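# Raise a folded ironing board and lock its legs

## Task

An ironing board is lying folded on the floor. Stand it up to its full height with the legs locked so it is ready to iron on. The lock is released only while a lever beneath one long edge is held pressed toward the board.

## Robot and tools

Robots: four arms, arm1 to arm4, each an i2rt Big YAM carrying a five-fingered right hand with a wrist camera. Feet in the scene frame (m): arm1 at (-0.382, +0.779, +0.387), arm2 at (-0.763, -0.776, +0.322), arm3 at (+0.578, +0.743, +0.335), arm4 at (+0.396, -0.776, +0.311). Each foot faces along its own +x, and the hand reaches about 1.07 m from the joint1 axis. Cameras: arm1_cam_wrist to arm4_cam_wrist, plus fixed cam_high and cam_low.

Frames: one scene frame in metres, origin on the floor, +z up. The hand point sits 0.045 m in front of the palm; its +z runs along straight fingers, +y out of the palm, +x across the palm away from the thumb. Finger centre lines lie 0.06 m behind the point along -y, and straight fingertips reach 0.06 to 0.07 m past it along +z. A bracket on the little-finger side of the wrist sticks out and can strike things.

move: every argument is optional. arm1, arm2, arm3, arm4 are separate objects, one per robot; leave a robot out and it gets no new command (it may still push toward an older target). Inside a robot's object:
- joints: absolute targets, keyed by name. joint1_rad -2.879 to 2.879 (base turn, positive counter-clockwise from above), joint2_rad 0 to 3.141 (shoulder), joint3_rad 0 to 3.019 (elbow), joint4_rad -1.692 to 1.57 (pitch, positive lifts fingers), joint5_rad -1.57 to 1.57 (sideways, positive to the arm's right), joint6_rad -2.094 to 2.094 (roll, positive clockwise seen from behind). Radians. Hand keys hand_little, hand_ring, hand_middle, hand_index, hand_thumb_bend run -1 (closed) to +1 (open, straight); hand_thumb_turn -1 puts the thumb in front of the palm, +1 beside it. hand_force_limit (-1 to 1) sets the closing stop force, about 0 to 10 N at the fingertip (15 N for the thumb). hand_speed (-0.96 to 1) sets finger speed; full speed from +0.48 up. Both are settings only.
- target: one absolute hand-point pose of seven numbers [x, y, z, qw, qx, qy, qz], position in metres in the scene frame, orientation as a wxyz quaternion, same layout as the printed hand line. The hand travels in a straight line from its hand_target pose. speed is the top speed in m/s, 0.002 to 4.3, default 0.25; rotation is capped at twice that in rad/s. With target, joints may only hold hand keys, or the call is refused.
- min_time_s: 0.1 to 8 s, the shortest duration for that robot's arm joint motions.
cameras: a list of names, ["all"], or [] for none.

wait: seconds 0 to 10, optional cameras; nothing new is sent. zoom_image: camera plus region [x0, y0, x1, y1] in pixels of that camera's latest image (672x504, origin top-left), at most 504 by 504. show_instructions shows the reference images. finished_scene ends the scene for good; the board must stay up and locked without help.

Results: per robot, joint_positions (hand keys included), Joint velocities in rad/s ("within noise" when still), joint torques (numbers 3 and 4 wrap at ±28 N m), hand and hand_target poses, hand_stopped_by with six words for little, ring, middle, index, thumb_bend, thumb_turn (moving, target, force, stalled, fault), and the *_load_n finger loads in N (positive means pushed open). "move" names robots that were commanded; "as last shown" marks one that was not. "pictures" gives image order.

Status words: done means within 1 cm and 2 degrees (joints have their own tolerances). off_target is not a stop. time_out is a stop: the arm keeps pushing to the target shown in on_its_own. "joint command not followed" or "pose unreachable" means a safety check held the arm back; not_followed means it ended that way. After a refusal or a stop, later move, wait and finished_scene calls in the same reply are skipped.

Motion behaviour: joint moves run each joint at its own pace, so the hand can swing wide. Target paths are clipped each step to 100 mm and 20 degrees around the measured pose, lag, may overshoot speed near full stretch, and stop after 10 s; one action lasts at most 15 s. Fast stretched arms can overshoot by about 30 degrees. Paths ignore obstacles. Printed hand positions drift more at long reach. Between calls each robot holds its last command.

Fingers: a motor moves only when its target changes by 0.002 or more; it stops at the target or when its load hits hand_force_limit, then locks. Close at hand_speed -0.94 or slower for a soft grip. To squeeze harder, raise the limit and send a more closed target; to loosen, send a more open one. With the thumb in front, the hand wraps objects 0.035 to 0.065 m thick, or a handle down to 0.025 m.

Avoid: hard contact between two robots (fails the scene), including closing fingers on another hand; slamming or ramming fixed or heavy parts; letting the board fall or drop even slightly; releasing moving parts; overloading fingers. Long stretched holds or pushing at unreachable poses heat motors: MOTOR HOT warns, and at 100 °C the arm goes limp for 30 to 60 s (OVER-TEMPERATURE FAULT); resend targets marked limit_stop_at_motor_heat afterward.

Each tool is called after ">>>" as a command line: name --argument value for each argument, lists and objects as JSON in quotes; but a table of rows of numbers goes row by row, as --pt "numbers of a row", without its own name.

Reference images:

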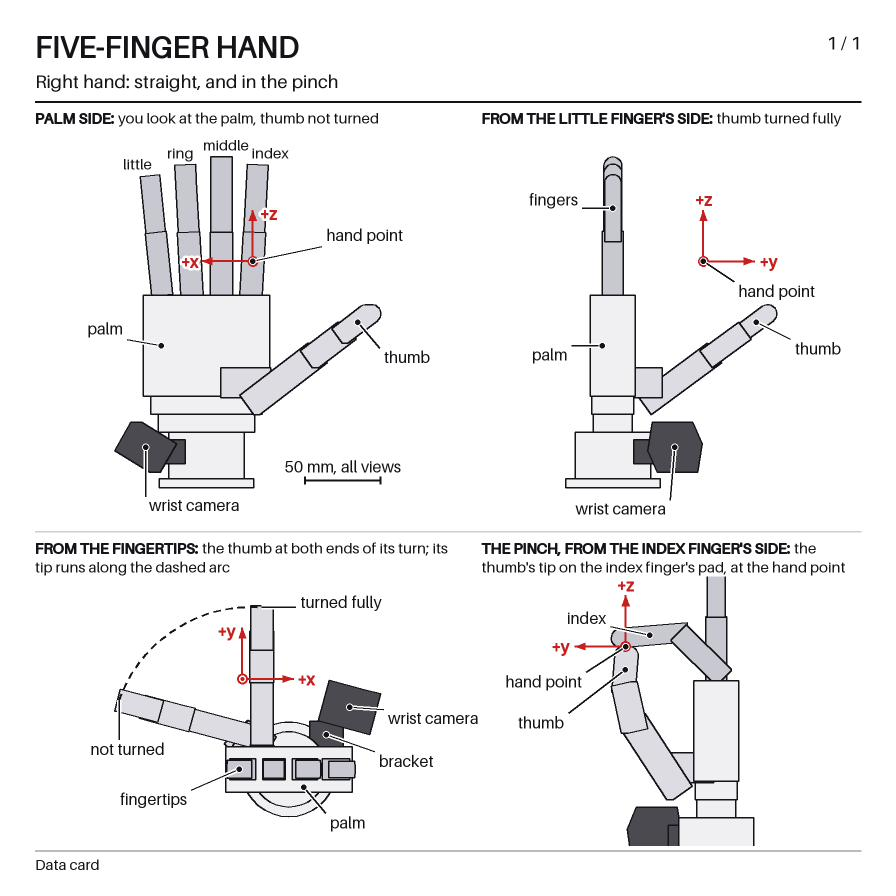

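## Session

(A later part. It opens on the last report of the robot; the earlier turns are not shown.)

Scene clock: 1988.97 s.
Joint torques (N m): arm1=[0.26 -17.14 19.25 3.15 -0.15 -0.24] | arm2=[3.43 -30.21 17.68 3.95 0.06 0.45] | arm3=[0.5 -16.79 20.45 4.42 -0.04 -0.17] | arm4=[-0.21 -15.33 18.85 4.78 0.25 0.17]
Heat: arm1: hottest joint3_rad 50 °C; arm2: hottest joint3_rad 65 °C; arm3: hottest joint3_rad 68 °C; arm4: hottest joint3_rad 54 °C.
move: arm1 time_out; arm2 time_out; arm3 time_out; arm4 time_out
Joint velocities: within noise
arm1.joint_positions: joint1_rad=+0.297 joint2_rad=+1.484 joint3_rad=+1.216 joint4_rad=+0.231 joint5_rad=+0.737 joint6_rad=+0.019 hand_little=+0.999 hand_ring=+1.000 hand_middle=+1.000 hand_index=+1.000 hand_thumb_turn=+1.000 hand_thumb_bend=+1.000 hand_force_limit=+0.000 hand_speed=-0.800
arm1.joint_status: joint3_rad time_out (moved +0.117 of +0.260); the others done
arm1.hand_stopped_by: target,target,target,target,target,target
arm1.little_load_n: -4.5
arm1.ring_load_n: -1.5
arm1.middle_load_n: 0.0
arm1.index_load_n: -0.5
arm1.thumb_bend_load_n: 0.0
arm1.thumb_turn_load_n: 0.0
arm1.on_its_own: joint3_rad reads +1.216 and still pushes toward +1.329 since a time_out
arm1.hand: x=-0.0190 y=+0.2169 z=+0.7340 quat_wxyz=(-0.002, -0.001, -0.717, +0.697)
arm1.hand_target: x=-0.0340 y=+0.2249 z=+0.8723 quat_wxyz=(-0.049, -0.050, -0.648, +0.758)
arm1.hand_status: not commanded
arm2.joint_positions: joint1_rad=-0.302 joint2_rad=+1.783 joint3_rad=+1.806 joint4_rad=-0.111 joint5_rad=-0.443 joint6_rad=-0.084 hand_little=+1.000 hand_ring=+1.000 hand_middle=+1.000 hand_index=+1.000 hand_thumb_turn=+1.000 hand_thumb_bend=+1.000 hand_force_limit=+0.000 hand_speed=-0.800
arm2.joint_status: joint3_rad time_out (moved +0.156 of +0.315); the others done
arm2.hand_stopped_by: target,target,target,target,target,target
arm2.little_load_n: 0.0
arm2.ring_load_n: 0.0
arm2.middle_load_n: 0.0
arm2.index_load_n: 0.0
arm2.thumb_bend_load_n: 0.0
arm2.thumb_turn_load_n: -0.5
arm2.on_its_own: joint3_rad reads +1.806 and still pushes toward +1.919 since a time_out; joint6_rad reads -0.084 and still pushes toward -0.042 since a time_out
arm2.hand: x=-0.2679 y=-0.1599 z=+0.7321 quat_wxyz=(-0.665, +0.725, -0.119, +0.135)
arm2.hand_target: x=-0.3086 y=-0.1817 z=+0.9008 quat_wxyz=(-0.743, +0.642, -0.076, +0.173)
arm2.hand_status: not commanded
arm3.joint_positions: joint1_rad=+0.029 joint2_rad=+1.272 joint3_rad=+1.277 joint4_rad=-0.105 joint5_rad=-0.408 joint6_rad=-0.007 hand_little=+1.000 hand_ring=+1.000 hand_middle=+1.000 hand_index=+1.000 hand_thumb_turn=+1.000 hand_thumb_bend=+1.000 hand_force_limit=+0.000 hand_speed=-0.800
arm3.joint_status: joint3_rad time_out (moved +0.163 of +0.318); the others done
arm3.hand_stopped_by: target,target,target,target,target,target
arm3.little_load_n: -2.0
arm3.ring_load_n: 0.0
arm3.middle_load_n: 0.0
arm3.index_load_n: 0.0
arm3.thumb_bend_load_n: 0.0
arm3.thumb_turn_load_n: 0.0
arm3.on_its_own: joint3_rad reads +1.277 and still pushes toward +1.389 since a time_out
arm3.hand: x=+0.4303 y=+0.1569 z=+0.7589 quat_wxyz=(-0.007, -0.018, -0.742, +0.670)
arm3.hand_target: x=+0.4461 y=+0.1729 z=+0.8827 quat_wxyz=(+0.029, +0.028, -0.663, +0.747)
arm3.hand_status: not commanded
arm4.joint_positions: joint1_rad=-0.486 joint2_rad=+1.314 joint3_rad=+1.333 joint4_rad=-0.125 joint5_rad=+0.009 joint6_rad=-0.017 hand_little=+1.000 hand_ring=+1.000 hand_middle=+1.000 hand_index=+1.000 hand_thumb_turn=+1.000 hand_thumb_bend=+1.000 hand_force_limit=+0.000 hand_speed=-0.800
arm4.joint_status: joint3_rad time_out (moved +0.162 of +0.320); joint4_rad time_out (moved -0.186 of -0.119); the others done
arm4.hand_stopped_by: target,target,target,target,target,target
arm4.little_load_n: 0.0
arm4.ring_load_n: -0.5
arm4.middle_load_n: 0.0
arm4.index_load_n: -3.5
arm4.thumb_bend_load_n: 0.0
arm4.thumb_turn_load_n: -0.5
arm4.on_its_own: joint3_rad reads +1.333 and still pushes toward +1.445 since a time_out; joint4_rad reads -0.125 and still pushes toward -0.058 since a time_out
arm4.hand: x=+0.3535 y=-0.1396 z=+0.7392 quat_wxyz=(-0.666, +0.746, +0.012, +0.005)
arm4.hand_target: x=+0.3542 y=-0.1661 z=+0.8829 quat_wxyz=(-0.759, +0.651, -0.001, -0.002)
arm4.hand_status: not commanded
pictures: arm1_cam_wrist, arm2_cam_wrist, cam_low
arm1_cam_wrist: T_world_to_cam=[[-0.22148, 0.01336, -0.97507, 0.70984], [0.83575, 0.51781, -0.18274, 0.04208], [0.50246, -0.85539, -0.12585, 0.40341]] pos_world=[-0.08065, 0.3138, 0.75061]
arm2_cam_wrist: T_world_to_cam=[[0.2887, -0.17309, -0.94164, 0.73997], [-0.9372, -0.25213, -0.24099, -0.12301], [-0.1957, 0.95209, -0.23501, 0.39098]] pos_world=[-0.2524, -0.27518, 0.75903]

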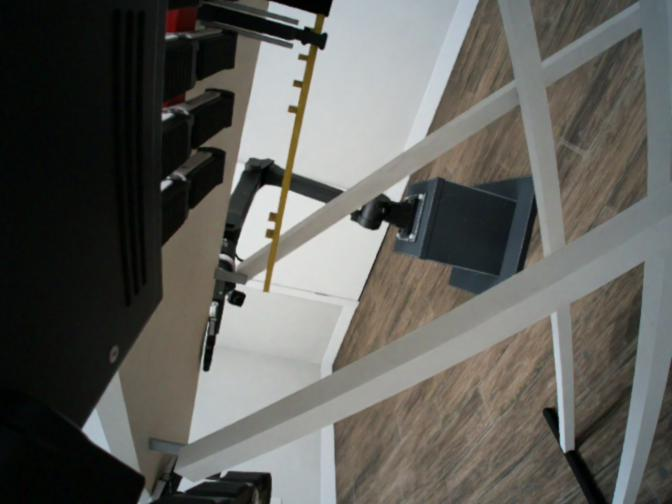

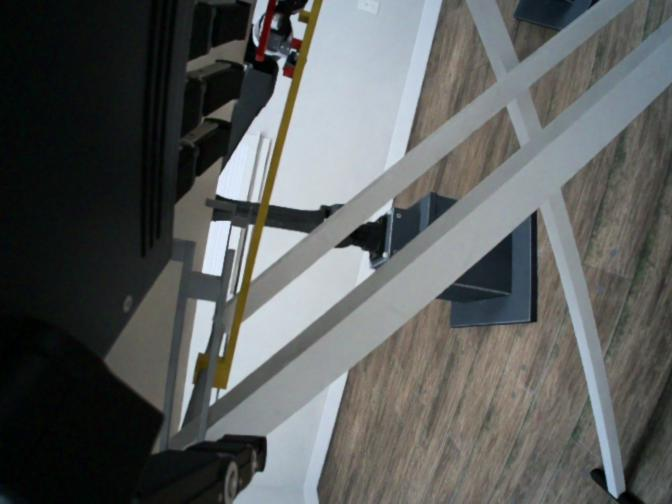

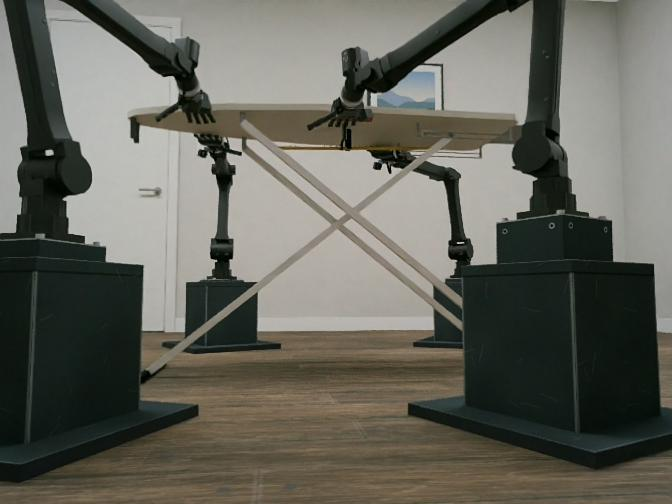

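>>> move --arm1 '{"joints": {"joint2_rad": 1.356, "joint3_rad": 1.518, "joint4_rad": 0.09}, "min_time_s": 2.5}' --arm2 '{"joints": {"joint2_rad": 1.685, "joint3_rad": 2.168, "joint4_rad": -0.265}, "min_time_s": 2.5}' --arm3 '{"joints": {"joint2_rad": 1.213, "joint3_rad": 1.615, "joint4_rad": -0.219}, "min_time_s": 2.5}' --arm4 '{"joints": {"joint2_rad": 1.238, "joint3_rad": 1.675, "joint4_rad": -0.233}, "min_time_s": 2.5}' --cameras '["cam_low", "arm1_cam_wrist", "arm2_cam_wrist"]'

>>> zoom_image --camera "arm2_cam_wrist" --region '[180, 0, 360, 150]'

Scene clock: 2012.80 s.
Joint torques (N m): arm1=[0.67 -17.55 19.54 3.15 -0.18 -0.24] | arm2=[3.6 -27.81 17.65 3.88 -0.08 0.42] | arm3=[0.44 -15.38 20.37 4.3 -0.06 -0.17] | arm4=[-0.32 -14.39 18.65 4.63 0.23 0.17]
Heat: arm1: hottest joint3_rad 56 °C; arm2: hottest joint3_rad 71 °C; arm3: hottest joint3_rad 76 °C; arm4: hottest joint3_rad 58 °C.
move: arm1 time_out; arm2 time_out; arm3 time_out; arm4 time_out
Joint velocities: within noise
arm1.joint_positions: joint1_rad=+0.292 joint2_rad=+1.456 joint3_rad=+1.378 joint4_rad=+0.053 joint5_rad=+0.738 joint6_rad=+0.019 hand_little=+0.999 hand_ring=+1.000 hand_middle=+1.000 hand_index=+1.000 hand_thumb_turn=+1.000 hand_thumb_bend=+1.000 hand_force_limit=+0.000 hand_speed=-0.800
arm1.joint_status: joint3_rad time_out (moved +0.162 of +0.302); the others done
arm1.hand_stopped_by: target,target,target,target,target,target
arm1.little_load_n: -4.0
arm1.ring_load_n: -2.0
arm1.middle_load_n: 0.0
arm1.index_load_n: 0.0
arm1.thumb_bend_load_n: 0.0
arm1.thumb_turn_load_n: 0.0
arm1.on_its_own: joint3_rad reads +1.378 and still pushes toward +1.491 since a time_out
arm1.hand: x=-0.0209 y=+0.2132 z=+0.8090 quat_wxyz=(-0.002, -0.005, -0.714, +0.700)
arm1.hand_target: x=-0.0450 y=+0.2362 z=+0.9500 quat_wxyz=(-0.052, -0.053, -0.644, +0.762)
arm1.hand_status: not commanded
arm2.joint_positions: joint1_rad=-0.302 joint2_rad=+1.785 joint3_rad=+2.005 joint4_rad=-0.303 joint5_rad=-0.439 joint6_rad=-0.084 hand_little=+1.000 hand_ring=+1.000 hand_middle=+1.000 hand_index=+1.000 hand_thumb_turn=+1.000 hand_thumb_bend=+1.000 hand_force_limit=+0.000 hand_speed=-0.800
arm2.joint_status: joint3_rad time_out (moved +0.199 of +0.362); the others done
arm2.hand_stopped_by: target,target,target,target,target,target
arm2.little_load_n: 0.0
arm2.ring_load_n: 0.0
arm2.middle_load_n: 0.0
arm2.index_load_n: 0.0
arm2.thumb_bend_load_n: 0.0
arm2.thumb_turn_load_n: 0.0
arm2.on_its_own: joint3_rad reads +2.005 and still pushes toward +2.118 since a time_out; joint6_rad reads -0.084 and still pushes toward -0.042 since a time_out
arm2.hand: x=-0.2722 y=-0.1659 z=+0.8074 quat_wxyz=(-0.666, +0.723, -0.119, +0.137)
arm2.hand_target: x=-0.3187 y=-0.1924 z=+0.9588 quat_wxyz=(-0.740, +0.647, -0.079, +0.170)
arm2.hand_status: not commanded
arm3.joint_positions: joint1_rad=+0.029 joint2_rad=+1.272 joint3_rad=+1.463 joint4_rad=-0.271 joint5_rad=-0.408 joint6_rad=-0.007 hand_little=+1.000 hand_ring=+1.000 hand_middle=+1.000 hand_index=+1.000 hand_thumb_turn=+1.000 hand_thumb_bend=+1.000 hand_force_limit=+0.000 hand_speed=-0.800
arm3.joint_status: joint3_rad time_out (moved +0.186 of +0.338); the others done
arm3.hand_stopped_by: target,target,target,target,target,target
arm3.little_load_n: -3.5
arm3.ring_load_n: 0.0
arm3.middle_load_n: 0.0
arm3.index_load_n: 0.0
arm3.thumb_bend_load_n: 0.0
arm3.thumb_turn_load_n: 0.0
arm3.on_its_own: joint3_rad reads +1.463 and still pushes toward +1.575 since a time_out
arm3.hand: x=+0.4324 y=+0.1608 z=+0.8340 quat_wxyz=(-0.004, -0.015, -0.736, +0.677)
arm3.hand_target: x=+0.4509 y=+0.1833 z=+0.9470 quat_wxyz=(+0.030, +0.028, -0.663, +0.748)
arm3.hand_status: not commanded
arm4.joint_positions: joint1_rad=-0.486 joint2_rad=+1.314 joint3_rad=+1.520 joint4_rad=-0.297 joint5_rad=+0.010 joint6_rad=-0.017 hand_little=+1.000 hand_ring=+1.000 hand_middle=+1.000 hand_index=+1.000 hand_thumb_turn=+1.000 hand_thumb_bend=+1.000 hand_force_limit=+0.000 hand_speed=-0.800
arm4.joint_status: joint3_rad time_out (moved +0.187 of +0.342); joint4_rad time_out (moved -0.172 of -0.108); the others done
arm4.hand_stopped_by: target,target,target,target,target,target
arm4.little_load_n: 0.0
arm4.ring_load_n: 0.0
arm4.middle_load_n: 0.0
arm4.index_load_n: -3.5
arm4.thumb_bend_load_n: 0.0
arm4.thumb_turn_load_n: 0.0
arm4.on_its_own: joint3_rad reads +1.520 and still pushes toward +1.632 since a time_out; joint4_rad reads -0.297 and still pushes toward -0.233 since a time_out
arm4.hand: x=+0.3533 y=-0.1459 z=+0.8142 quat_wxyz=(-0.672, +0.741, +0.012, +0.005)
arm4.hand_target: x=+0.3541 y=-0.1824 z=+0.9489 quat_wxyz=(-0.760, +0.650, -0.001, -0.002)
arm4.hand_status: not commanded
pictures: arm1_cam_wrist, arm2_cam_wrist, cam_low
arm1_cam_wrist: T_world_to_cam=[[-0.21396, 0.00637, -0.97682, 0.78553], [0.84013, 0.51141, -0.18068, 0.05913], [0.4984, -0.85932, -0.11477, 0.40237]] pos_world=[-0.08215, 0.31052, 0.82418]
arm2_cam_wrist: T_world_to_cam=[[0.29129, -0.1716, -0.94112, 0.81158], [-0.9374, -0.24748, -0.24501, -0.1065], [-0.19086, 0.95358, -0.23295, 0.41349]] pos_world=[-0.25731, -0.28138, 0.83402]

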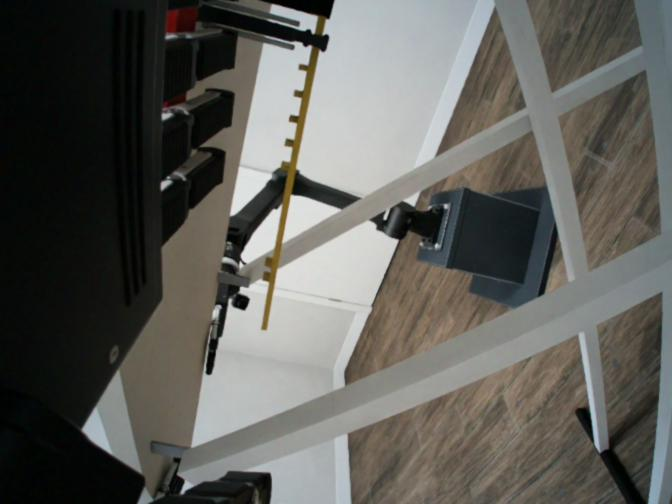

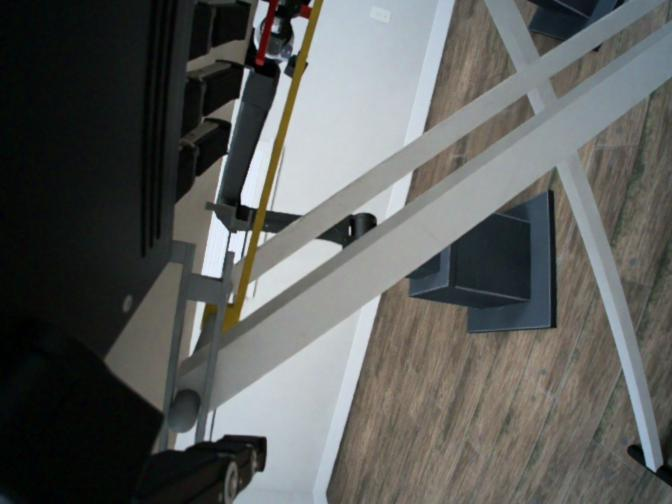

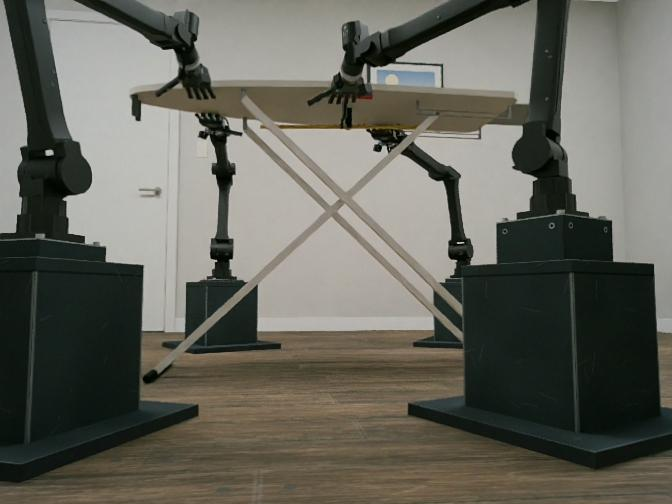

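Scaled by 2.800 from the camera's image (finer frame: 960x720).

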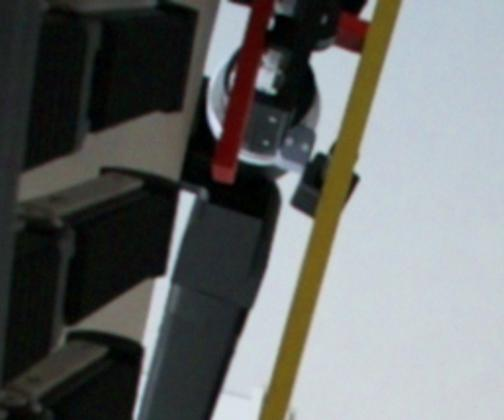

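>>> move --arm1 '{"joints": {"joint2_rad": 1.362, "joint3_rad": 1.645, "joint4_rad": -0.053}, "min_time_s": 2}' --arm2 '{"joints": {"joint2_rad": 1.732, "joint3_rad": 2.372, "joint4_rad": -0.432}, "min_time_s": 2}' --arm3 '{"joints": {"joint2_rad": 1.24, "joint3_rad": 1.772, "joint4_rad": -0.36}, "min_time_s": 2}' --arm4 '{"joints": {"joint2_rad": 1.263, "joint3_rad": 1.829, "joint4_rad": -0.372}, "min_time_s": 2}' --cameras '["cam_low", "arm1_cam_wrist", "arm2_cam_wrist"]'

>>> zoom_image --camera "arm1_cam_wrist" --region '[160, 0, 340, 180]'

>>> zoom_image --camera "cam_low" --region '[200, 60, 500, 200]'

Scene clock: 2038.60 s.
Joint torques (N m): arm1=[0.91 -16.85 19.64 3.04 -0.09 -0.25] | arm2=[3.55 -27.22 17.29 4.1 -0.13 0.48] | arm3=[0.38 -15.38 20.12 4.27 -0.07 -0.18] | arm4=[-0.09 -14.04 18.39 4.56 0.06 0.16]
Heat: arm1: hottest joint3_rad 59 °C; arm2: hottest joint3_rad 81 °C; arm3: hottest joint3_rad 81 °C; arm4: hottest joint3_rad 66 °C.
move: arm1 time_out; arm2 time_out; arm3 time_out; arm4 time_out
Joint velocities: within noise
arm1.joint_positions: joint1_rad=+0.291 joint2_rad=+1.454 joint3_rad=+1.509 joint4_rad=-0.088 joint5_rad=+0.736 joint6_rad=+0.019 hand_little=+0.999 hand_ring=+1.000 hand_middle=+1.000 hand_index=+1.000 hand_thumb_turn=+1.000 hand_thumb_bend=+1.000 hand_force_limit=+0.000 hand_speed=-0.800
arm1.joint_status: joint3_rad time_out (moved +0.131 of +0.267); the others done
arm1.hand_stopped_by: target,target,target,target,target,target
arm1.little_load_n: -4.5
arm1.ring_load_n: -1.5
arm1.middle_load_n: 0.0
arm1.index_load_n: 0.0
arm1.thumb_bend_load_n: 0.0
arm1.thumb_turn_load_n: -0.5
arm1.on_its_own: joint3_rad reads +1.509 and still pushes toward +1.622 since a time_out
arm1.hand: x=-0.0216 y=+0.2137 z=+0.8580 quat_wxyz=(-0.001, -0.003, -0.716, +0.698)
arm1.hand_target: x=-0.0502 y=+0.2417 z=+0.9924 quat_wxyz=(-0.048, -0.049, -0.649, +0.758)
arm1.hand_status: not commanded
arm2.joint_positions: joint1_rad=-0.302 joint2_rad=+1.828 joint3_rad=+2.209 joint4_rad=-0.474 joint5_rad=-0.439 joint6_rad=-0.089 hand_little=+1.000 hand_ring=+1.000 hand_middle=+1.000 hand_index=+1.000 hand_thumb_turn=+1.000 hand_thumb_bend=+1.000 hand_force_limit=+0.000 hand_speed=-0.800
arm2.joint_status: joint3_rad time_out (moved +0.204 of +0.367); the others done
arm2.hand_stopped_by: target,target,target,target,target,target
arm2.little_load_n: 0.0
arm2.ring_load_n: 0.0
arm2.middle_load_n: 0.0
arm2.index_load_n: 0.0
arm2.thumb_bend_load_n: 0.0
arm2.thumb_turn_load_n: 0.0
arm2.on_its_own: joint3_rad reads +2.209 and still pushes toward +2.322 since a time_out; joint6_rad reads -0.089 and still pushes toward -0.042 since a time_out
arm2.hand: x=-0.2744 y=-0.1688 z=+0.8570 quat_wxyz=(-0.663, +0.726, -0.119, +0.136)
arm2.hand_target: x=-0.3271 y=-0.2014 z=+1.0032 quat_wxyz=(-0.737, +0.650, -0.081, +0.168)
arm2.hand_status: not commanded
arm3.joint_positions: joint1_rad=+0.030 joint2_rad=+1.297 joint3_rad=+1.623 joint4_rad=-0.411 joint5_rad=-0.408 joint6_rad=-0.007 hand_little=+1.000 hand_ring=+1.000 hand_middle=+1.000 hand_index=+1.000 hand_thumb_turn=+1.000 hand_thumb_bend=+1.000 hand_force_limit=+0.000 hand_speed=-0.800
arm3.joint_status: joint3_rad time_out (moved +0.161 of +0.309); the others done
arm3.hand_stopped_by: target,target,target,target,target,target
arm3.little_load_n: -3.5
arm3.ring_load_n: -0.5
arm3.middle_load_n: 0.0
arm3.index_load_n: 0.0
arm3.thumb_bend_load_n: 0.0
arm3.thumb_turn_load_n: 0.0
arm3.on_its_own: joint3_rad reads +1.623 and still pushes toward +1.736 since a time_out
arm3.hand: x=+0.4341 y=+0.1637 z=+0.8839 quat_wxyz=(-0.005, -0.016, -0.738, +0.675)
arm3.hand_target: x=+0.4551 y=+0.1931 z=+0.9936 quat_wxyz=(+0.029, +0.027, -0.665, +0.746)
arm3.hand_status: not commanded
arm4.joint_positions: joint1_rad=-0.486 joint2_rad=+1.334 joint3_rad=+1.677 joint4_rad=-0.436 joint5_rad=+0.014 joint6_rad=-0.017 hand_little=+1.000 hand_ring=+1.000 hand_middle=+1.000 hand_index=+1.000 hand_thumb_turn=+1.000 hand_thumb_bend=+1.000 hand_force_limit=+0.000 hand_speed=-0.800
arm4.joint_status: joint3_rad time_out (moved +0.157 of +0.309); joint4_rad time_out (moved -0.139 of -0.075); the others done
arm4.hand_stopped_by: target,target,target,target,target,target
arm4.little_load_n: 0.0
arm4.ring_load_n: 0.0
arm4.middle_load_n: -0.5
arm4.index_load_n: -4.0
arm4.thumb_bend_load_n: 0.0
arm4.thumb_turn_load_n: -0.5
arm4.on_its_own: joint3_rad reads +1.677 and still pushes toward +1.789 since a time_out; joint4_rad reads -0.436 and still pushes toward -0.372 since a time_out
arm4.hand: x=+0.3540 y=-0.1520 z=+0.8646 quat_wxyz=(-0.671, +0.741, +0.010, +0.007)
arm4.hand_target: x=+0.3540 y=-0.1950 z=+0.9933 quat_wxyz=(-0.757, +0.653, -0.001, -0.002)
arm4.hand_status: not commanded
pictures: arm1_cam_wrist, arm2_cam_wrist, cam_low
arm1_cam_wrist: T_world_to_cam=[[-0.21892, 0.01137, -0.97568, 0.83112], [0.83799, 0.51443, -0.18203, 0.06882], [0.49985, -0.85745, -0.12215, 0.41479]] pos_world=[-0.08305, 0.31081, 0.8741]
arm2_cam_wrist: T_world_to_cam=[[0.28865, -0.17938, -0.94048, 0.8558], [-0.93792, -0.25028, -0.24013, -0.10189], [-0.19232, 0.95141, -0.24049, 0.43304]] pos_world=[-0.25931, -0.28398, 0.88454]

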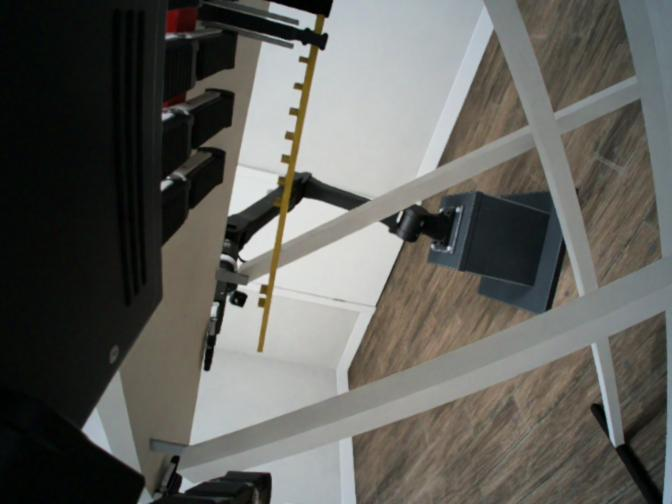

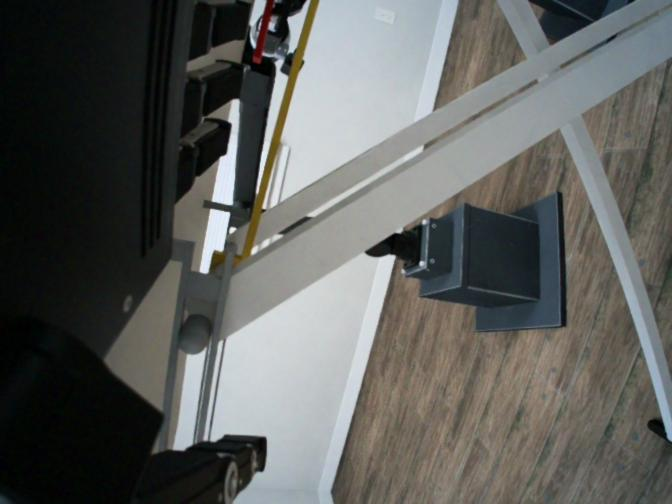

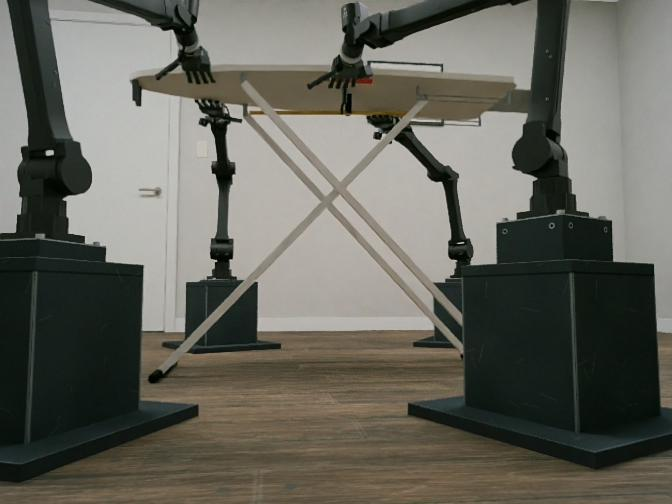

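Scaled by 2.800 from the camera's image (finer frame: 960x720).

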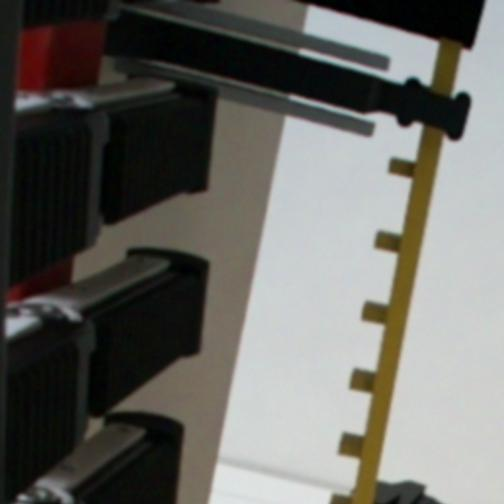

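Scaled by 1.680.

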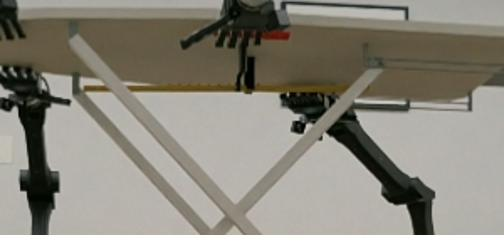

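>>> zoom_image --camera "arm2_cam_wrist" --region '[200, 0, 340, 120]'

>>> zoom_image --camera "cam_low" --region '[300, 80, 450, 150]'

Scaled by 3.600 from the camera's image (finer frame: 960x720).

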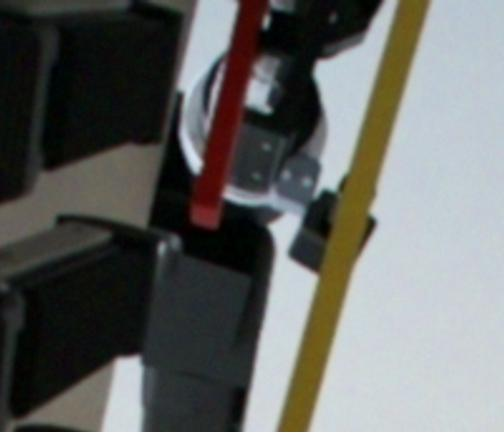

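Scaled by 3.360.

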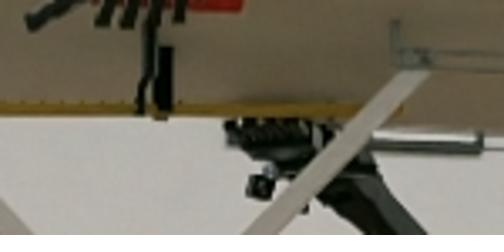

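>>> move --arm1 '{"joints": {"joint2_rad": 1.41, "joint3_rad": 1.43, "joint4_rad": 0.07}, "min_time_s": 2}' --arm2 '{"joints": {"joint2_rad": 1.70, "joint3_rad": 2.238, "joint4_rad": -0.363}, "min_time_s": 2}' --arm3 '{"joints": {"joint2_rad": 1.221, "joint3_rad": 1.664, "joint4_rad": -0.308}, "min_time_s": 2}' --arm4 '{"joints": {"joint2_rad": 1.242, "joint3_rad": 1.717, "joint4_rad": -0.322}, "min_time_s": 2}' --cameras '["cam_low", "arm1_cam_wrist", "arm2_cam_wrist"]'

>>> zoom_image --camera "cam_low" --region '[120, 40, 520, 400]'

Scene clock: 2075.33 s.
Joint torques (N m): arm1=[0.73 -12.63 10.76 2.71 -0.05 -0.09] | arm2=[2.49 -30.45 13.7 5.01 -0.23 0.46] | arm3=[0.44 -16.85 14.9 5.76 -0.07 -0.18] | arm4=[-0.15 -15.21 13.89 5.75 0.06 0.18]
Heat: arm1: hottest joint3_rad 56 °C; arm2: hottest joint3_rad 77 °C; arm3: hottest joint3_rad 73 °C; arm4: hottest joint3_rad 67 °C.
move: arm1 done; arm2 time_out; arm3 time_out; arm4 time_out
Joint velocities: within noise
arm1.joint_positions: joint1_rad=+0.291 joint2_rad=+1.444 joint3_rad=+1.421 joint4_rad=+0.044 joint5_rad=+0.733 joint6_rad=+0.003 hand_little=+1.000 hand_ring=+1.000 hand_middle=+1.000 hand_index=+1.000 hand_thumb_turn=+1.000 hand_thumb_bend=+1.000 hand_force_limit=+0.000 hand_speed=-0.800
arm1.joint_status: all done
arm1.hand_stopped_by: target,target,target,target,target,target
arm1.little_load_n: 0.0
arm1.ring_load_n: -0.5
arm1.middle_load_n: 0.0
arm1.index_load_n: 0.0
arm1.thumb_bend_load_n: 0.0
arm1.thumb_turn_load_n: -0.5
arm1.hand: x=-0.0219 y=+0.2138 z=+0.8408 quat_wxyz=(-0.010, -0.009, -0.701, +0.713)
arm1.hand_target: x=-0.0301 y=+0.2205 z=+0.8736 quat_wxyz=(-0.021, -0.021, -0.683, +0.730)
arm1.hand_status: not commanded
arm2.joint_positions: joint1_rad=-0.302 joint2_rad=+1.818 joint3_rad=+2.175 joint4_rad=-0.434 joint5_rad=-0.437 joint6_rad=-0.089 hand_little=+1.000 hand_ring=+1.000 hand_middle=+1.000 hand_index=+1.000 hand_thumb_turn=+1.000 hand_thumb_bend=+1.000 hand_force_limit=+0.000 hand_speed=-0.800
arm2.joint_status: joint4_rad time_out (moved +0.040 of +0.111); the others done
arm2.hand_stopped_by: target,target,target,target,target,target
arm2.little_load_n: 0.0
arm2.ring_load_n: -0.5
arm2.middle_load_n: 0.0
arm2.index_load_n: 0.0
arm2.thumb_bend_load_n: 0.0
arm2.thumb_turn_load_n: -0.5
arm2.on_its_own: joint4_rad reads -0.434 and still pushes toward -0.363 since a time_out; joint6_rad reads -0.089 and still pushes toward -0.042 since a time_out
arm2.hand: x=-0.2733 y=-0.1683 z=+0.8543 quat_wxyz=(-0.668, +0.722, -0.117, +0.141)
arm2.hand_target: x=-0.3276 y=-0.2016 z=+0.9941 quat_wxyz=(-0.741, +0.644, -0.077, +0.171)
arm2.hand_status: not commanded
arm3.joint_positions: joint1_rad=+0.030 joint2_rad=+1.295 joint3_rad=+1.612 joint4_rad=-0.395 joint5_rad=-0.408 joint6_rad=-0.006 hand_little=+1.000 hand_ring=+1.000 hand_middle=+1.000 hand_index=+1.000 hand_thumb_turn=+1.000 hand_thumb_bend=+1.000 hand_force_limit=+0.000 hand_speed=-0.800
arm3.joint_status: joint4_rad time_out (moved +0.016 of +0.103); the others done
arm3.hand_stopped_by: target,target,target,target,target,target
arm3.little_load_n: -3.5
arm3.ring_load_n: 0.0
arm3.middle_load_n: 0.0
arm3.index_load_n: 0.0
arm3.thumb_bend_load_n: 0.0
arm3.thumb_turn_load_n: 0.0
arm3.on_its_own: joint4_rad reads -0.395 and still pushes toward -0.308 since a time_out
arm3.hand: x=+0.4337 y=+0.1628 z=+0.8818 quat_wxyz=(-0.004, -0.015, -0.736, +0.677)
arm3.hand_target: x=+0.4544 y=+0.1915 z=+0.9739 quat_wxyz=(+0.028, +0.027, -0.666, +0.745)
arm3.hand_status: not commanded
arm4.joint_positions: joint1_rad=-0.486 joint2_rad=+1.331 joint3_rad=+1.661 joint4_rad=-0.414 joint5_rad=+0.014 joint6_rad=-0.018 hand_little=+1.000 hand_ring=+1.000 hand_middle=+1.000 hand_index=+1.000 hand_thumb_turn=+1.000 hand_thumb_bend=+1.000 hand_force_limit=+0.000 hand_speed=-0.800
arm4.joint_status: joint4_rad time_out (moved +0.022 of +0.114); the others done
arm4.hand_stopped_by: target,target,target,target,target,target
arm4.little_load_n: 0.0
arm4.ring_load_n: 0.0
arm4.middle_load_n: 0.0
arm4.index_load_n: -3.0
arm4.thumb_bend_load_n: 0.0
arm4.thumb_turn_load_n: 0.0
arm4.on_its_own: joint4_rad reads -0.414 and still pushes toward -0.322 since a time_out
arm4.hand: x=+0.3541 y=-0.1509 z=+0.8625 quat_wxyz=(-0.675, +0.738, +0.011, +0.008)
arm4.hand_target: x=+0.3541 y=-0.1936 z=+0.9746 quat_wxyz=(-0.757, +0.653, -0.001, -0.002)
arm4.hand_status: not commanded
pictures: arm1_cam_wrist, arm2_cam_wrist, cam_low
arm1_cam_wrist: T_world_to_cam=[[-0.19872, -0.02834, -0.97965, 0.82656], [0.84074, 0.50876, -0.18526, 0.06982], [0.50365, -0.86044, -0.07727, 0.37589]] pos_world=[-0.08377, 0.31134, 0.85172]
arm2_cam_wrist: T_world_to_cam=[[0.29977, -0.16932, -0.93886, 0.85642], [-0.93549, -0.24516, -0.25448, -0.08768], [-0.18708, 0.95458, -0.23189, 0.42678]] pos_world=[-0.25892, -0.28388, 0.88071]

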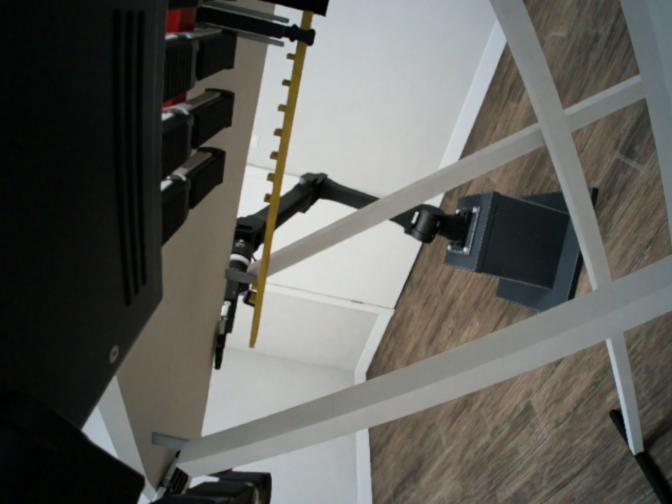

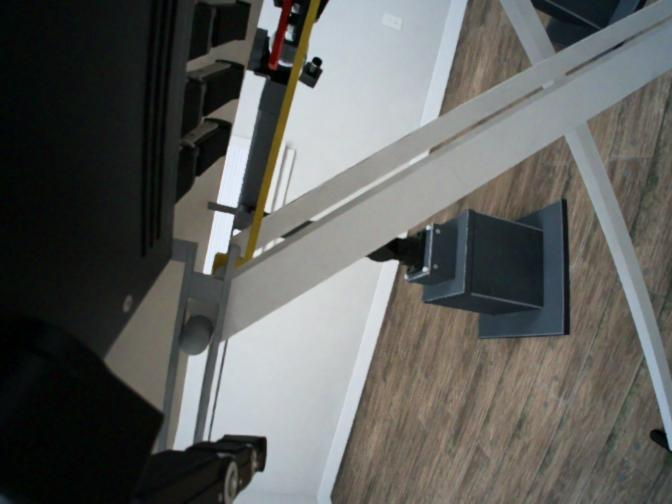

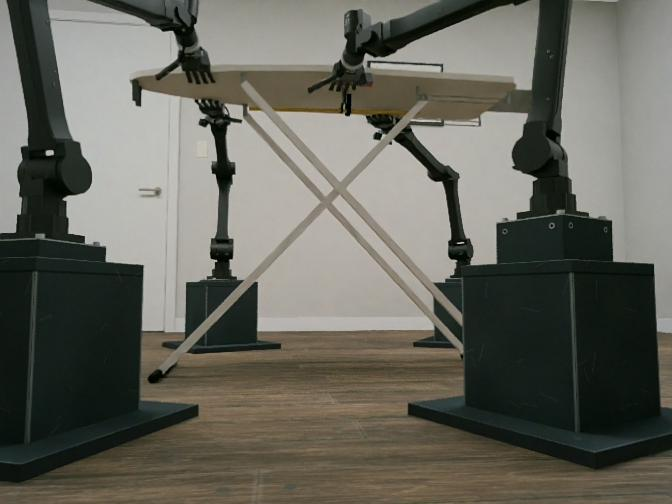

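Scaled by 1.260.

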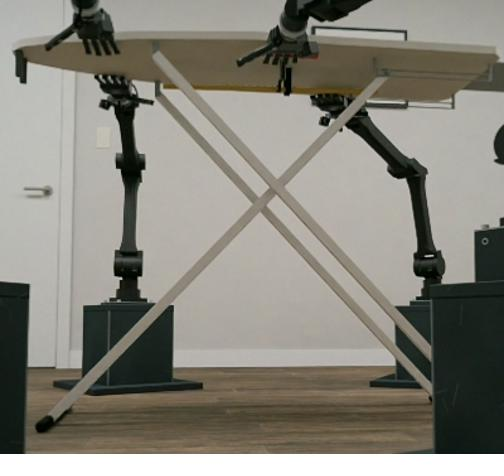

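>>> move --arm1 '{"joints": {"joint2_rad": 1.425, "joint3_rad": 1.352, "joint4_rad": 0.085}, "min_time_s": 2}' --cameras '["arm1_cam_wrist", "cam_low"]'

>>> zoom_image --camera "arm1_cam_wrist" --region '[160, 0, 340, 180]'

>>> zoom_image --camera "cam_low" --region '[140, 0, 500, 400]'

Scene clock: 2104.87 s.
Joint torques (N m): arm1=[0.85 -11.16 10.25 2.48 -0.02 -0.07] | arm2=[2.55 -29.16 13.79 5.34 -0.16 0.46] | arm3=[0.44 -16.85 14.9 5.76 -0.07 -0.18] | arm4=[-0.26 -15.21 13.89 5.74 0.06 0.17]
Heat: arm1: hottest joint3_rad 47 °C; arm2: hottest joint3_rad 71 °C; arm3: hottest joint3_rad 66 °C; arm4: hottest joint3_rad 59 °C.
move: arm1 done
Joint velocities: within noise
arm1.joint_positions: joint1_rad=+0.291 joint2_rad=+1.437 joint3_rad=+1.349 joint4_rad=+0.065 joint5_rad=+0.733 joint6_rad=+0.002 hand_little=+1.000 hand_ring=+1.000 hand_middle=+1.000 hand_index=+1.000 hand_thumb_turn=+1.000 hand_thumb_bend=+1.000 hand_force_limit=+0.000 hand_speed=-0.800
arm1.joint_status: all done
arm1.hand_stopped_by: target,target,target,target,target,target
arm1.little_load_n: 0.0
arm1.ring_load_n: 0.0
arm1.middle_load_n: 0.0
arm1.index_load_n: 0.0
arm1.thumb_bend_load_n: 0.0
arm1.thumb_turn_load_n: 0.0
arm1.hand: x=-0.0262 y=+0.2188 z=+0.8053 quat_wxyz=(+0.001, +0.002, -0.713, +0.701)
arm1.hand_target: x=-0.0289 y=+0.2198 z=+0.8194 quat_wxyz=(-0.003, -0.003, -0.704, +0.710)
arm1.hand_status: not commanded
arm2, arm3, arm4: as last shown
arm2.ring_load_n: 0.0
arm2.middle_load_n: -0.5
arm2.index_load_n: -0.5
arm2.thumb_turn_load_n: 0.0
arm2.on_its_own: joint4_rad reads -0.434 and still pushes toward -0.363 since a time_out; joint6_rad reads -0.089 and still pushes toward -0.042 since a time_out
arm3.little_load_n: -3.0
arm3.ring_load_n: -0.5
arm3.on_its_own: joint4_rad reads -0.395 and still pushes toward -0.308 since a time_out
arm4.thumb_turn_load_n: -0.5
arm4.on_its_own: joint4_rad reads -0.414 and still pushes toward -0.322 since a time_out
arm1_cam_wrist: T_world_to_cam=[[-0.22944, 0.00399, -0.97331, 0.77813], [0.8346, 0.51532, -0.19463, 0.07022], [0.50079, -0.85699, -0.12157, 0.41448]] pos_world=[-0.08764, 0.31591, 0.82142]

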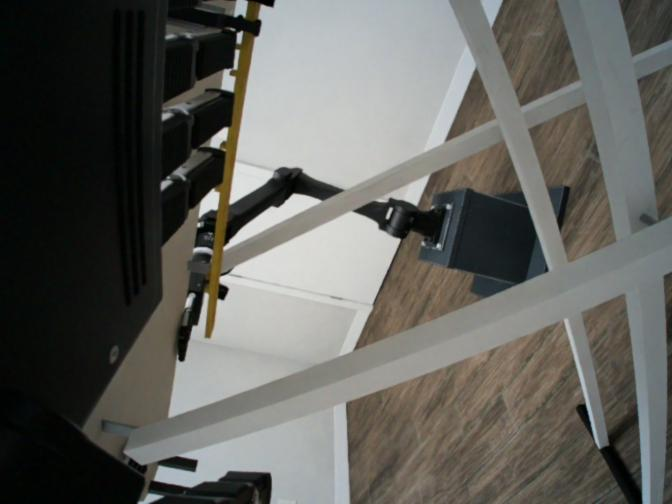

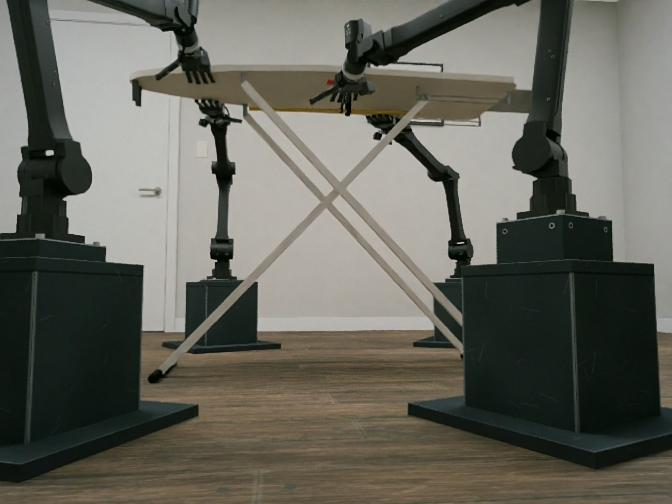

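Scaled by 2.800 from the camera's image (finer frame: 960x720).

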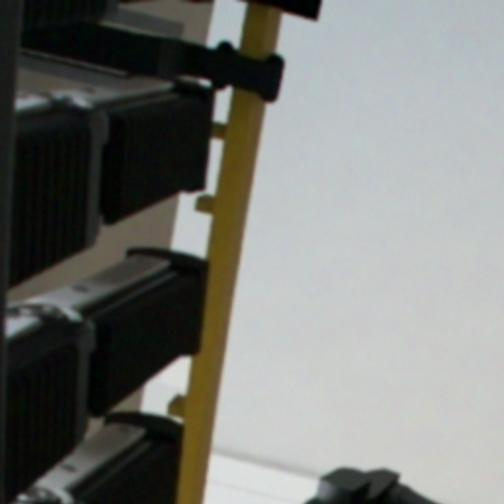

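Scaled by 1.260.

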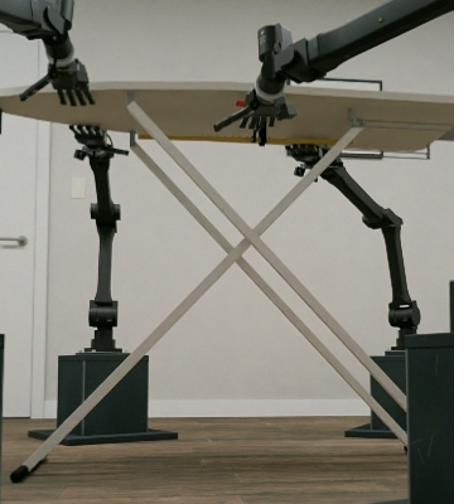

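>>> move --arm1 '{"joints": {"joint2_rad": 1.43, "joint3_rad": 1.29, "joint4_rad": 0.13}, "min_time_s": 3}' --arm2 '{"joints": {"joint2_rad": 1.74, "joint3_rad": 2.04, "joint4_rad": -0.29}, "min_time_s": 3}' --arm3 '{"joints": {"joint2_rad": 1.23, "joint3_rad": 1.51, "joint4_rad": -0.27}, "min_time_s": 3}' --arm4 '{"joints": {"joint2_rad": 1.265, "joint3_rad": 1.555, "joint4_rad": -0.28}, "min_time_s": 3}' --cameras '["arm1_cam_wrist", "cam_low", "cam_high"]'

>>> zoom_image --camera "cam_low" --region '[140, 0, 500, 400]'

Scene clock: 2121.20 s.
Joint torques (N m): arm1=[0.73 -10.7 10.11 2.45 -0.01 -0.08] | arm2=[3.37 -22.36 10.51 3.85 -0.03 0.19] | arm3=[-1.2 -11.69 11.75 3.86 0.11 -0.11] | arm4=[0.03 -10.58 10.65 3.48 -0.05 0.1]
Heat: arm1: hottest joint3_rad 45 °C; arm2: hottest joint3_rad 68 °C; arm3: hottest joint3_rad 64 °C; arm4: hottest joint3_rad 57 °C.
move: arm1 done; arm2 done; arm3 done; arm4 done
Joint velocities: within noise
arm1.joint_positions: joint1_rad=+0.291 joint2_rad=+1.437 joint3_rad=+1.287 joint4_rad=+0.111 joint5_rad=+0.733 joint6_rad=+0.002 hand_little=+1.000 hand_ring=+1.000 hand_middle=+1.000 hand_index=+1.000 hand_thumb_turn=+1.000 hand_thumb_bend=+1.000 hand_force_limit=+0.000 hand_speed=-0.800
arm1.joint_status: all done
arm1.hand_stopped_by: target,target,target,target,target,target
arm1.little_load_n: 0.0
arm1.ring_load_n: 0.0
arm1.middle_load_n: 0.0
arm1.index_load_n: -0.5
arm1.thumb_bend_load_n: 0.0
arm1.thumb_turn_load_n: 0.0
arm1.hand: x=-0.0285 y=+0.2217 z=+0.7780 quat_wxyz=(+0.005, +0.006, -0.717, +0.697)
arm1.hand_target: x=-0.0300 y=+0.2214 z=+0.7884 quat_wxyz=(+0.003, +0.003, -0.710, +0.704)
arm1.hand_status: not commanded
arm2.joint_positions: joint1_rad=-0.302 joint2_rad=+1.773 joint3_rad=+2.027 joint4_rad=-0.322 joint5_rad=-0.438 joint6_rad=-0.062 hand_little=+1.000 hand_ring=+1.000 hand_middle=+1.000 hand_index=+1.000 hand_thumb_turn=+1.000 hand_thumb_bend=+1.000 hand_force_limit=+0.000 hand_speed=-0.800
arm2.joint_status: all done
arm2.hand_stopped_by: target,target,target,target,target,target
arm2.little_load_n: 0.0
arm2.ring_load_n: 0.0
arm2.middle_load_n: 0.0
arm2.index_load_n: 0.0
arm2.thumb_bend_load_n: 0.0
arm2.thumb_turn_load_n: -0.5
arm2.hand: x=-0.2775 y=-0.1697 z=+0.8254 quat_wxyz=(-0.672, +0.718, -0.125, +0.133)
arm2.hand_target: x=-0.2967 y=-0.1696 z=+0.8666 quat_wxyz=(-0.697, +0.695, -0.110, +0.137)
arm2.hand_status: not commanded
arm3.joint_positions: joint1_rad=+0.050 joint2_rad=+1.252 joint3_rad=+1.496 joint4_rad=-0.311 joint5_rad=-0.411 joint6_rad=-0.012 hand_little=+1.000 hand_ring=+1.000 hand_middle=+1.000 hand_index=+1.000 hand_thumb_turn=+1.000 hand_thumb_bend=+1.000 hand_force_limit=+0.000 hand_speed=-0.800
arm3.joint_status: all done
arm3.hand_stopped_by: target,target,target,target,target,target
arm3.little_load_n: -1.0
arm3.ring_load_n: 0.0
arm3.middle_load_n: 0.0
arm3.index_load_n: 0.0
arm3.thumb_bend_load_n: 0.0
arm3.thumb_turn_load_n: -0.5
arm3.hand: x=+0.4487 y=+0.1679 z=+0.8560 quat_wxyz=(-0.009, -0.003, -0.732, +0.681)
arm3.hand_target: x=+0.4467 y=+0.1742 z=+0.8858 quat_wxyz=(+0.010, +0.010, -0.708, +0.706)
arm3.hand_status: not commanded
arm4.joint_positions: joint1_rad=-0.489 joint2_rad=+1.293 joint3_rad=+1.541 joint4_rad=-0.317 joint5_rad=+0.018 joint6_rad=-0.010 hand_little=+1.000 hand_ring=+1.000 hand_middle=+1.000 hand_index=+1.000 hand_thumb_turn=+1.000 hand_thumb_bend=+1.000 hand_force_limit=+0.000 hand_speed=-0.800
arm4.joint_status: all done
arm4.hand_stopped_by: target,target,target,target,target,target
arm4.little_load_n: 0.0
arm4.ring_load_n: 0.0
arm4.middle_load_n: 0.0
arm4.index_load_n: -0.5
arm4.thumb_bend_load_n: 0.0
arm4.thumb_turn_load_n: 0.0
arm4.hand: x=+0.3565 y=-0.1553 z=+0.8355 quat_wxyz=(-0.680, +0.733, +0.005, +0.007)
arm4.hand_target: x=+0.3541 y=-0.1648 z=+0.8715 quat_wxyz=(-0.709, +0.706, +0.000, -0.001)
arm4.hand_status: not commanded
pictures: arm1_cam_wrist, cam_high, cam_low
arm1_cam_wrist: T_world_to_cam=[[-0.23987, 0.01553, -0.97068, 0.74611], [0.83247, 0.51771, -0.19743, 0.06704], [0.49946, -0.85542, -0.13712, 0.42646]] pos_world=[-0.08983, 0.3185, 0.79595]

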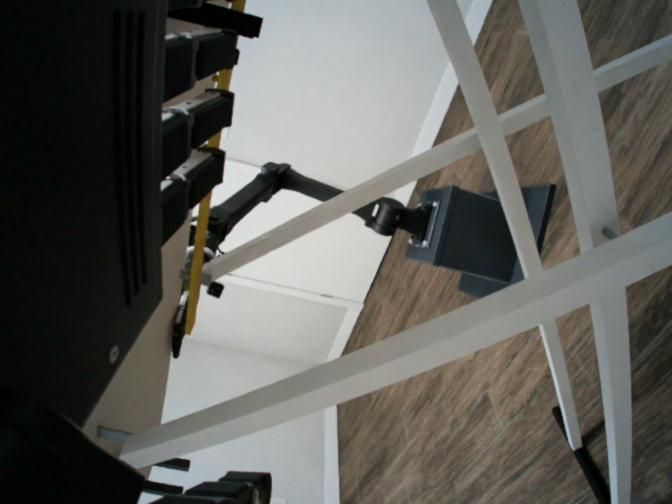

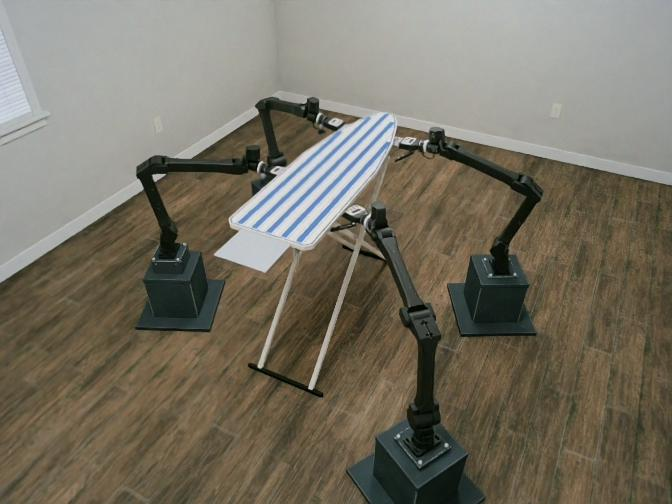

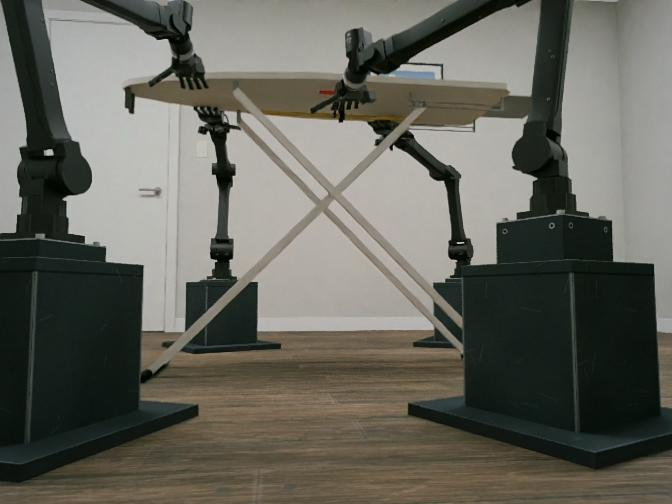

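Scaled by 1.260.

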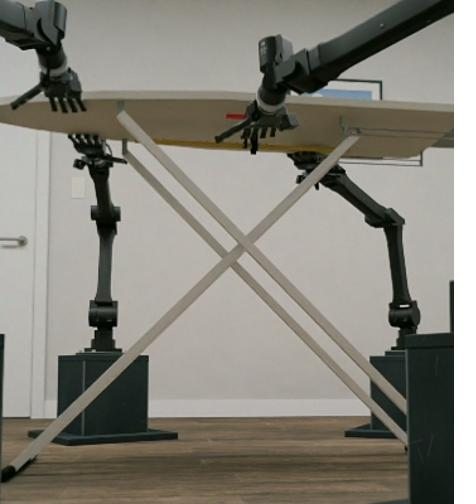

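>>> zoom_image --camera "cam_low" --region '[100, 50, 320, 200]'

>>> zoom_image --camera "cam_low" --region '[300, 50, 540, 200]'

>>> zoom_image --camera "arm1_cam_wrist" --region '[160, 0, 340, 180]'

Scaled by 2.291.

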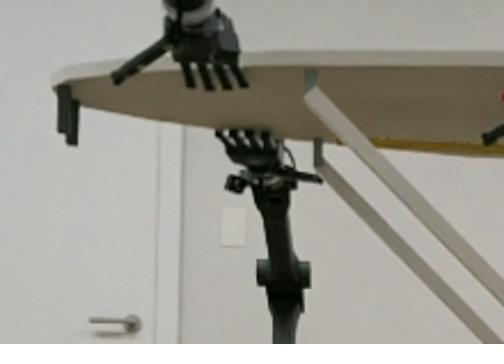

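Scaled by 2.100.

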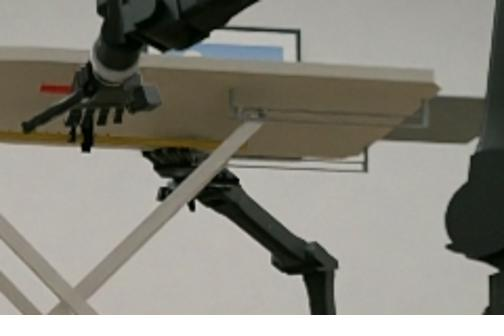

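Scaled by 2.800 from the camera's image (finer frame: 960x720).

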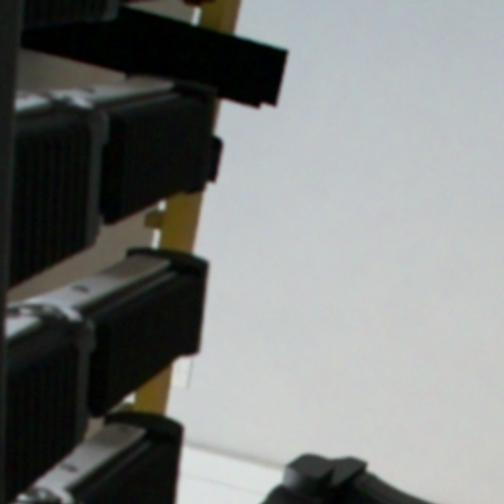

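>>> zoom_image --camera "cam_low" --region '[380, 60, 530, 150]'

>>> zoom_image --camera "cam_low" --region '[210, 60, 400, 150]'

Scaled by 3.360.

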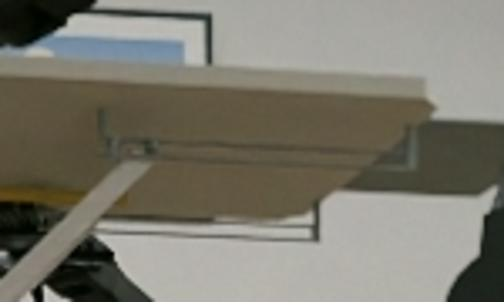

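Scaled by 2.653.

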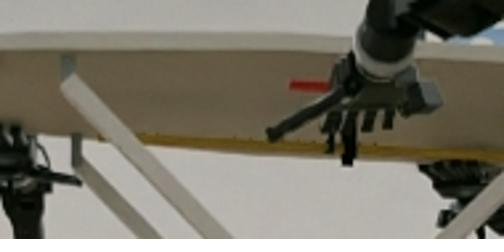

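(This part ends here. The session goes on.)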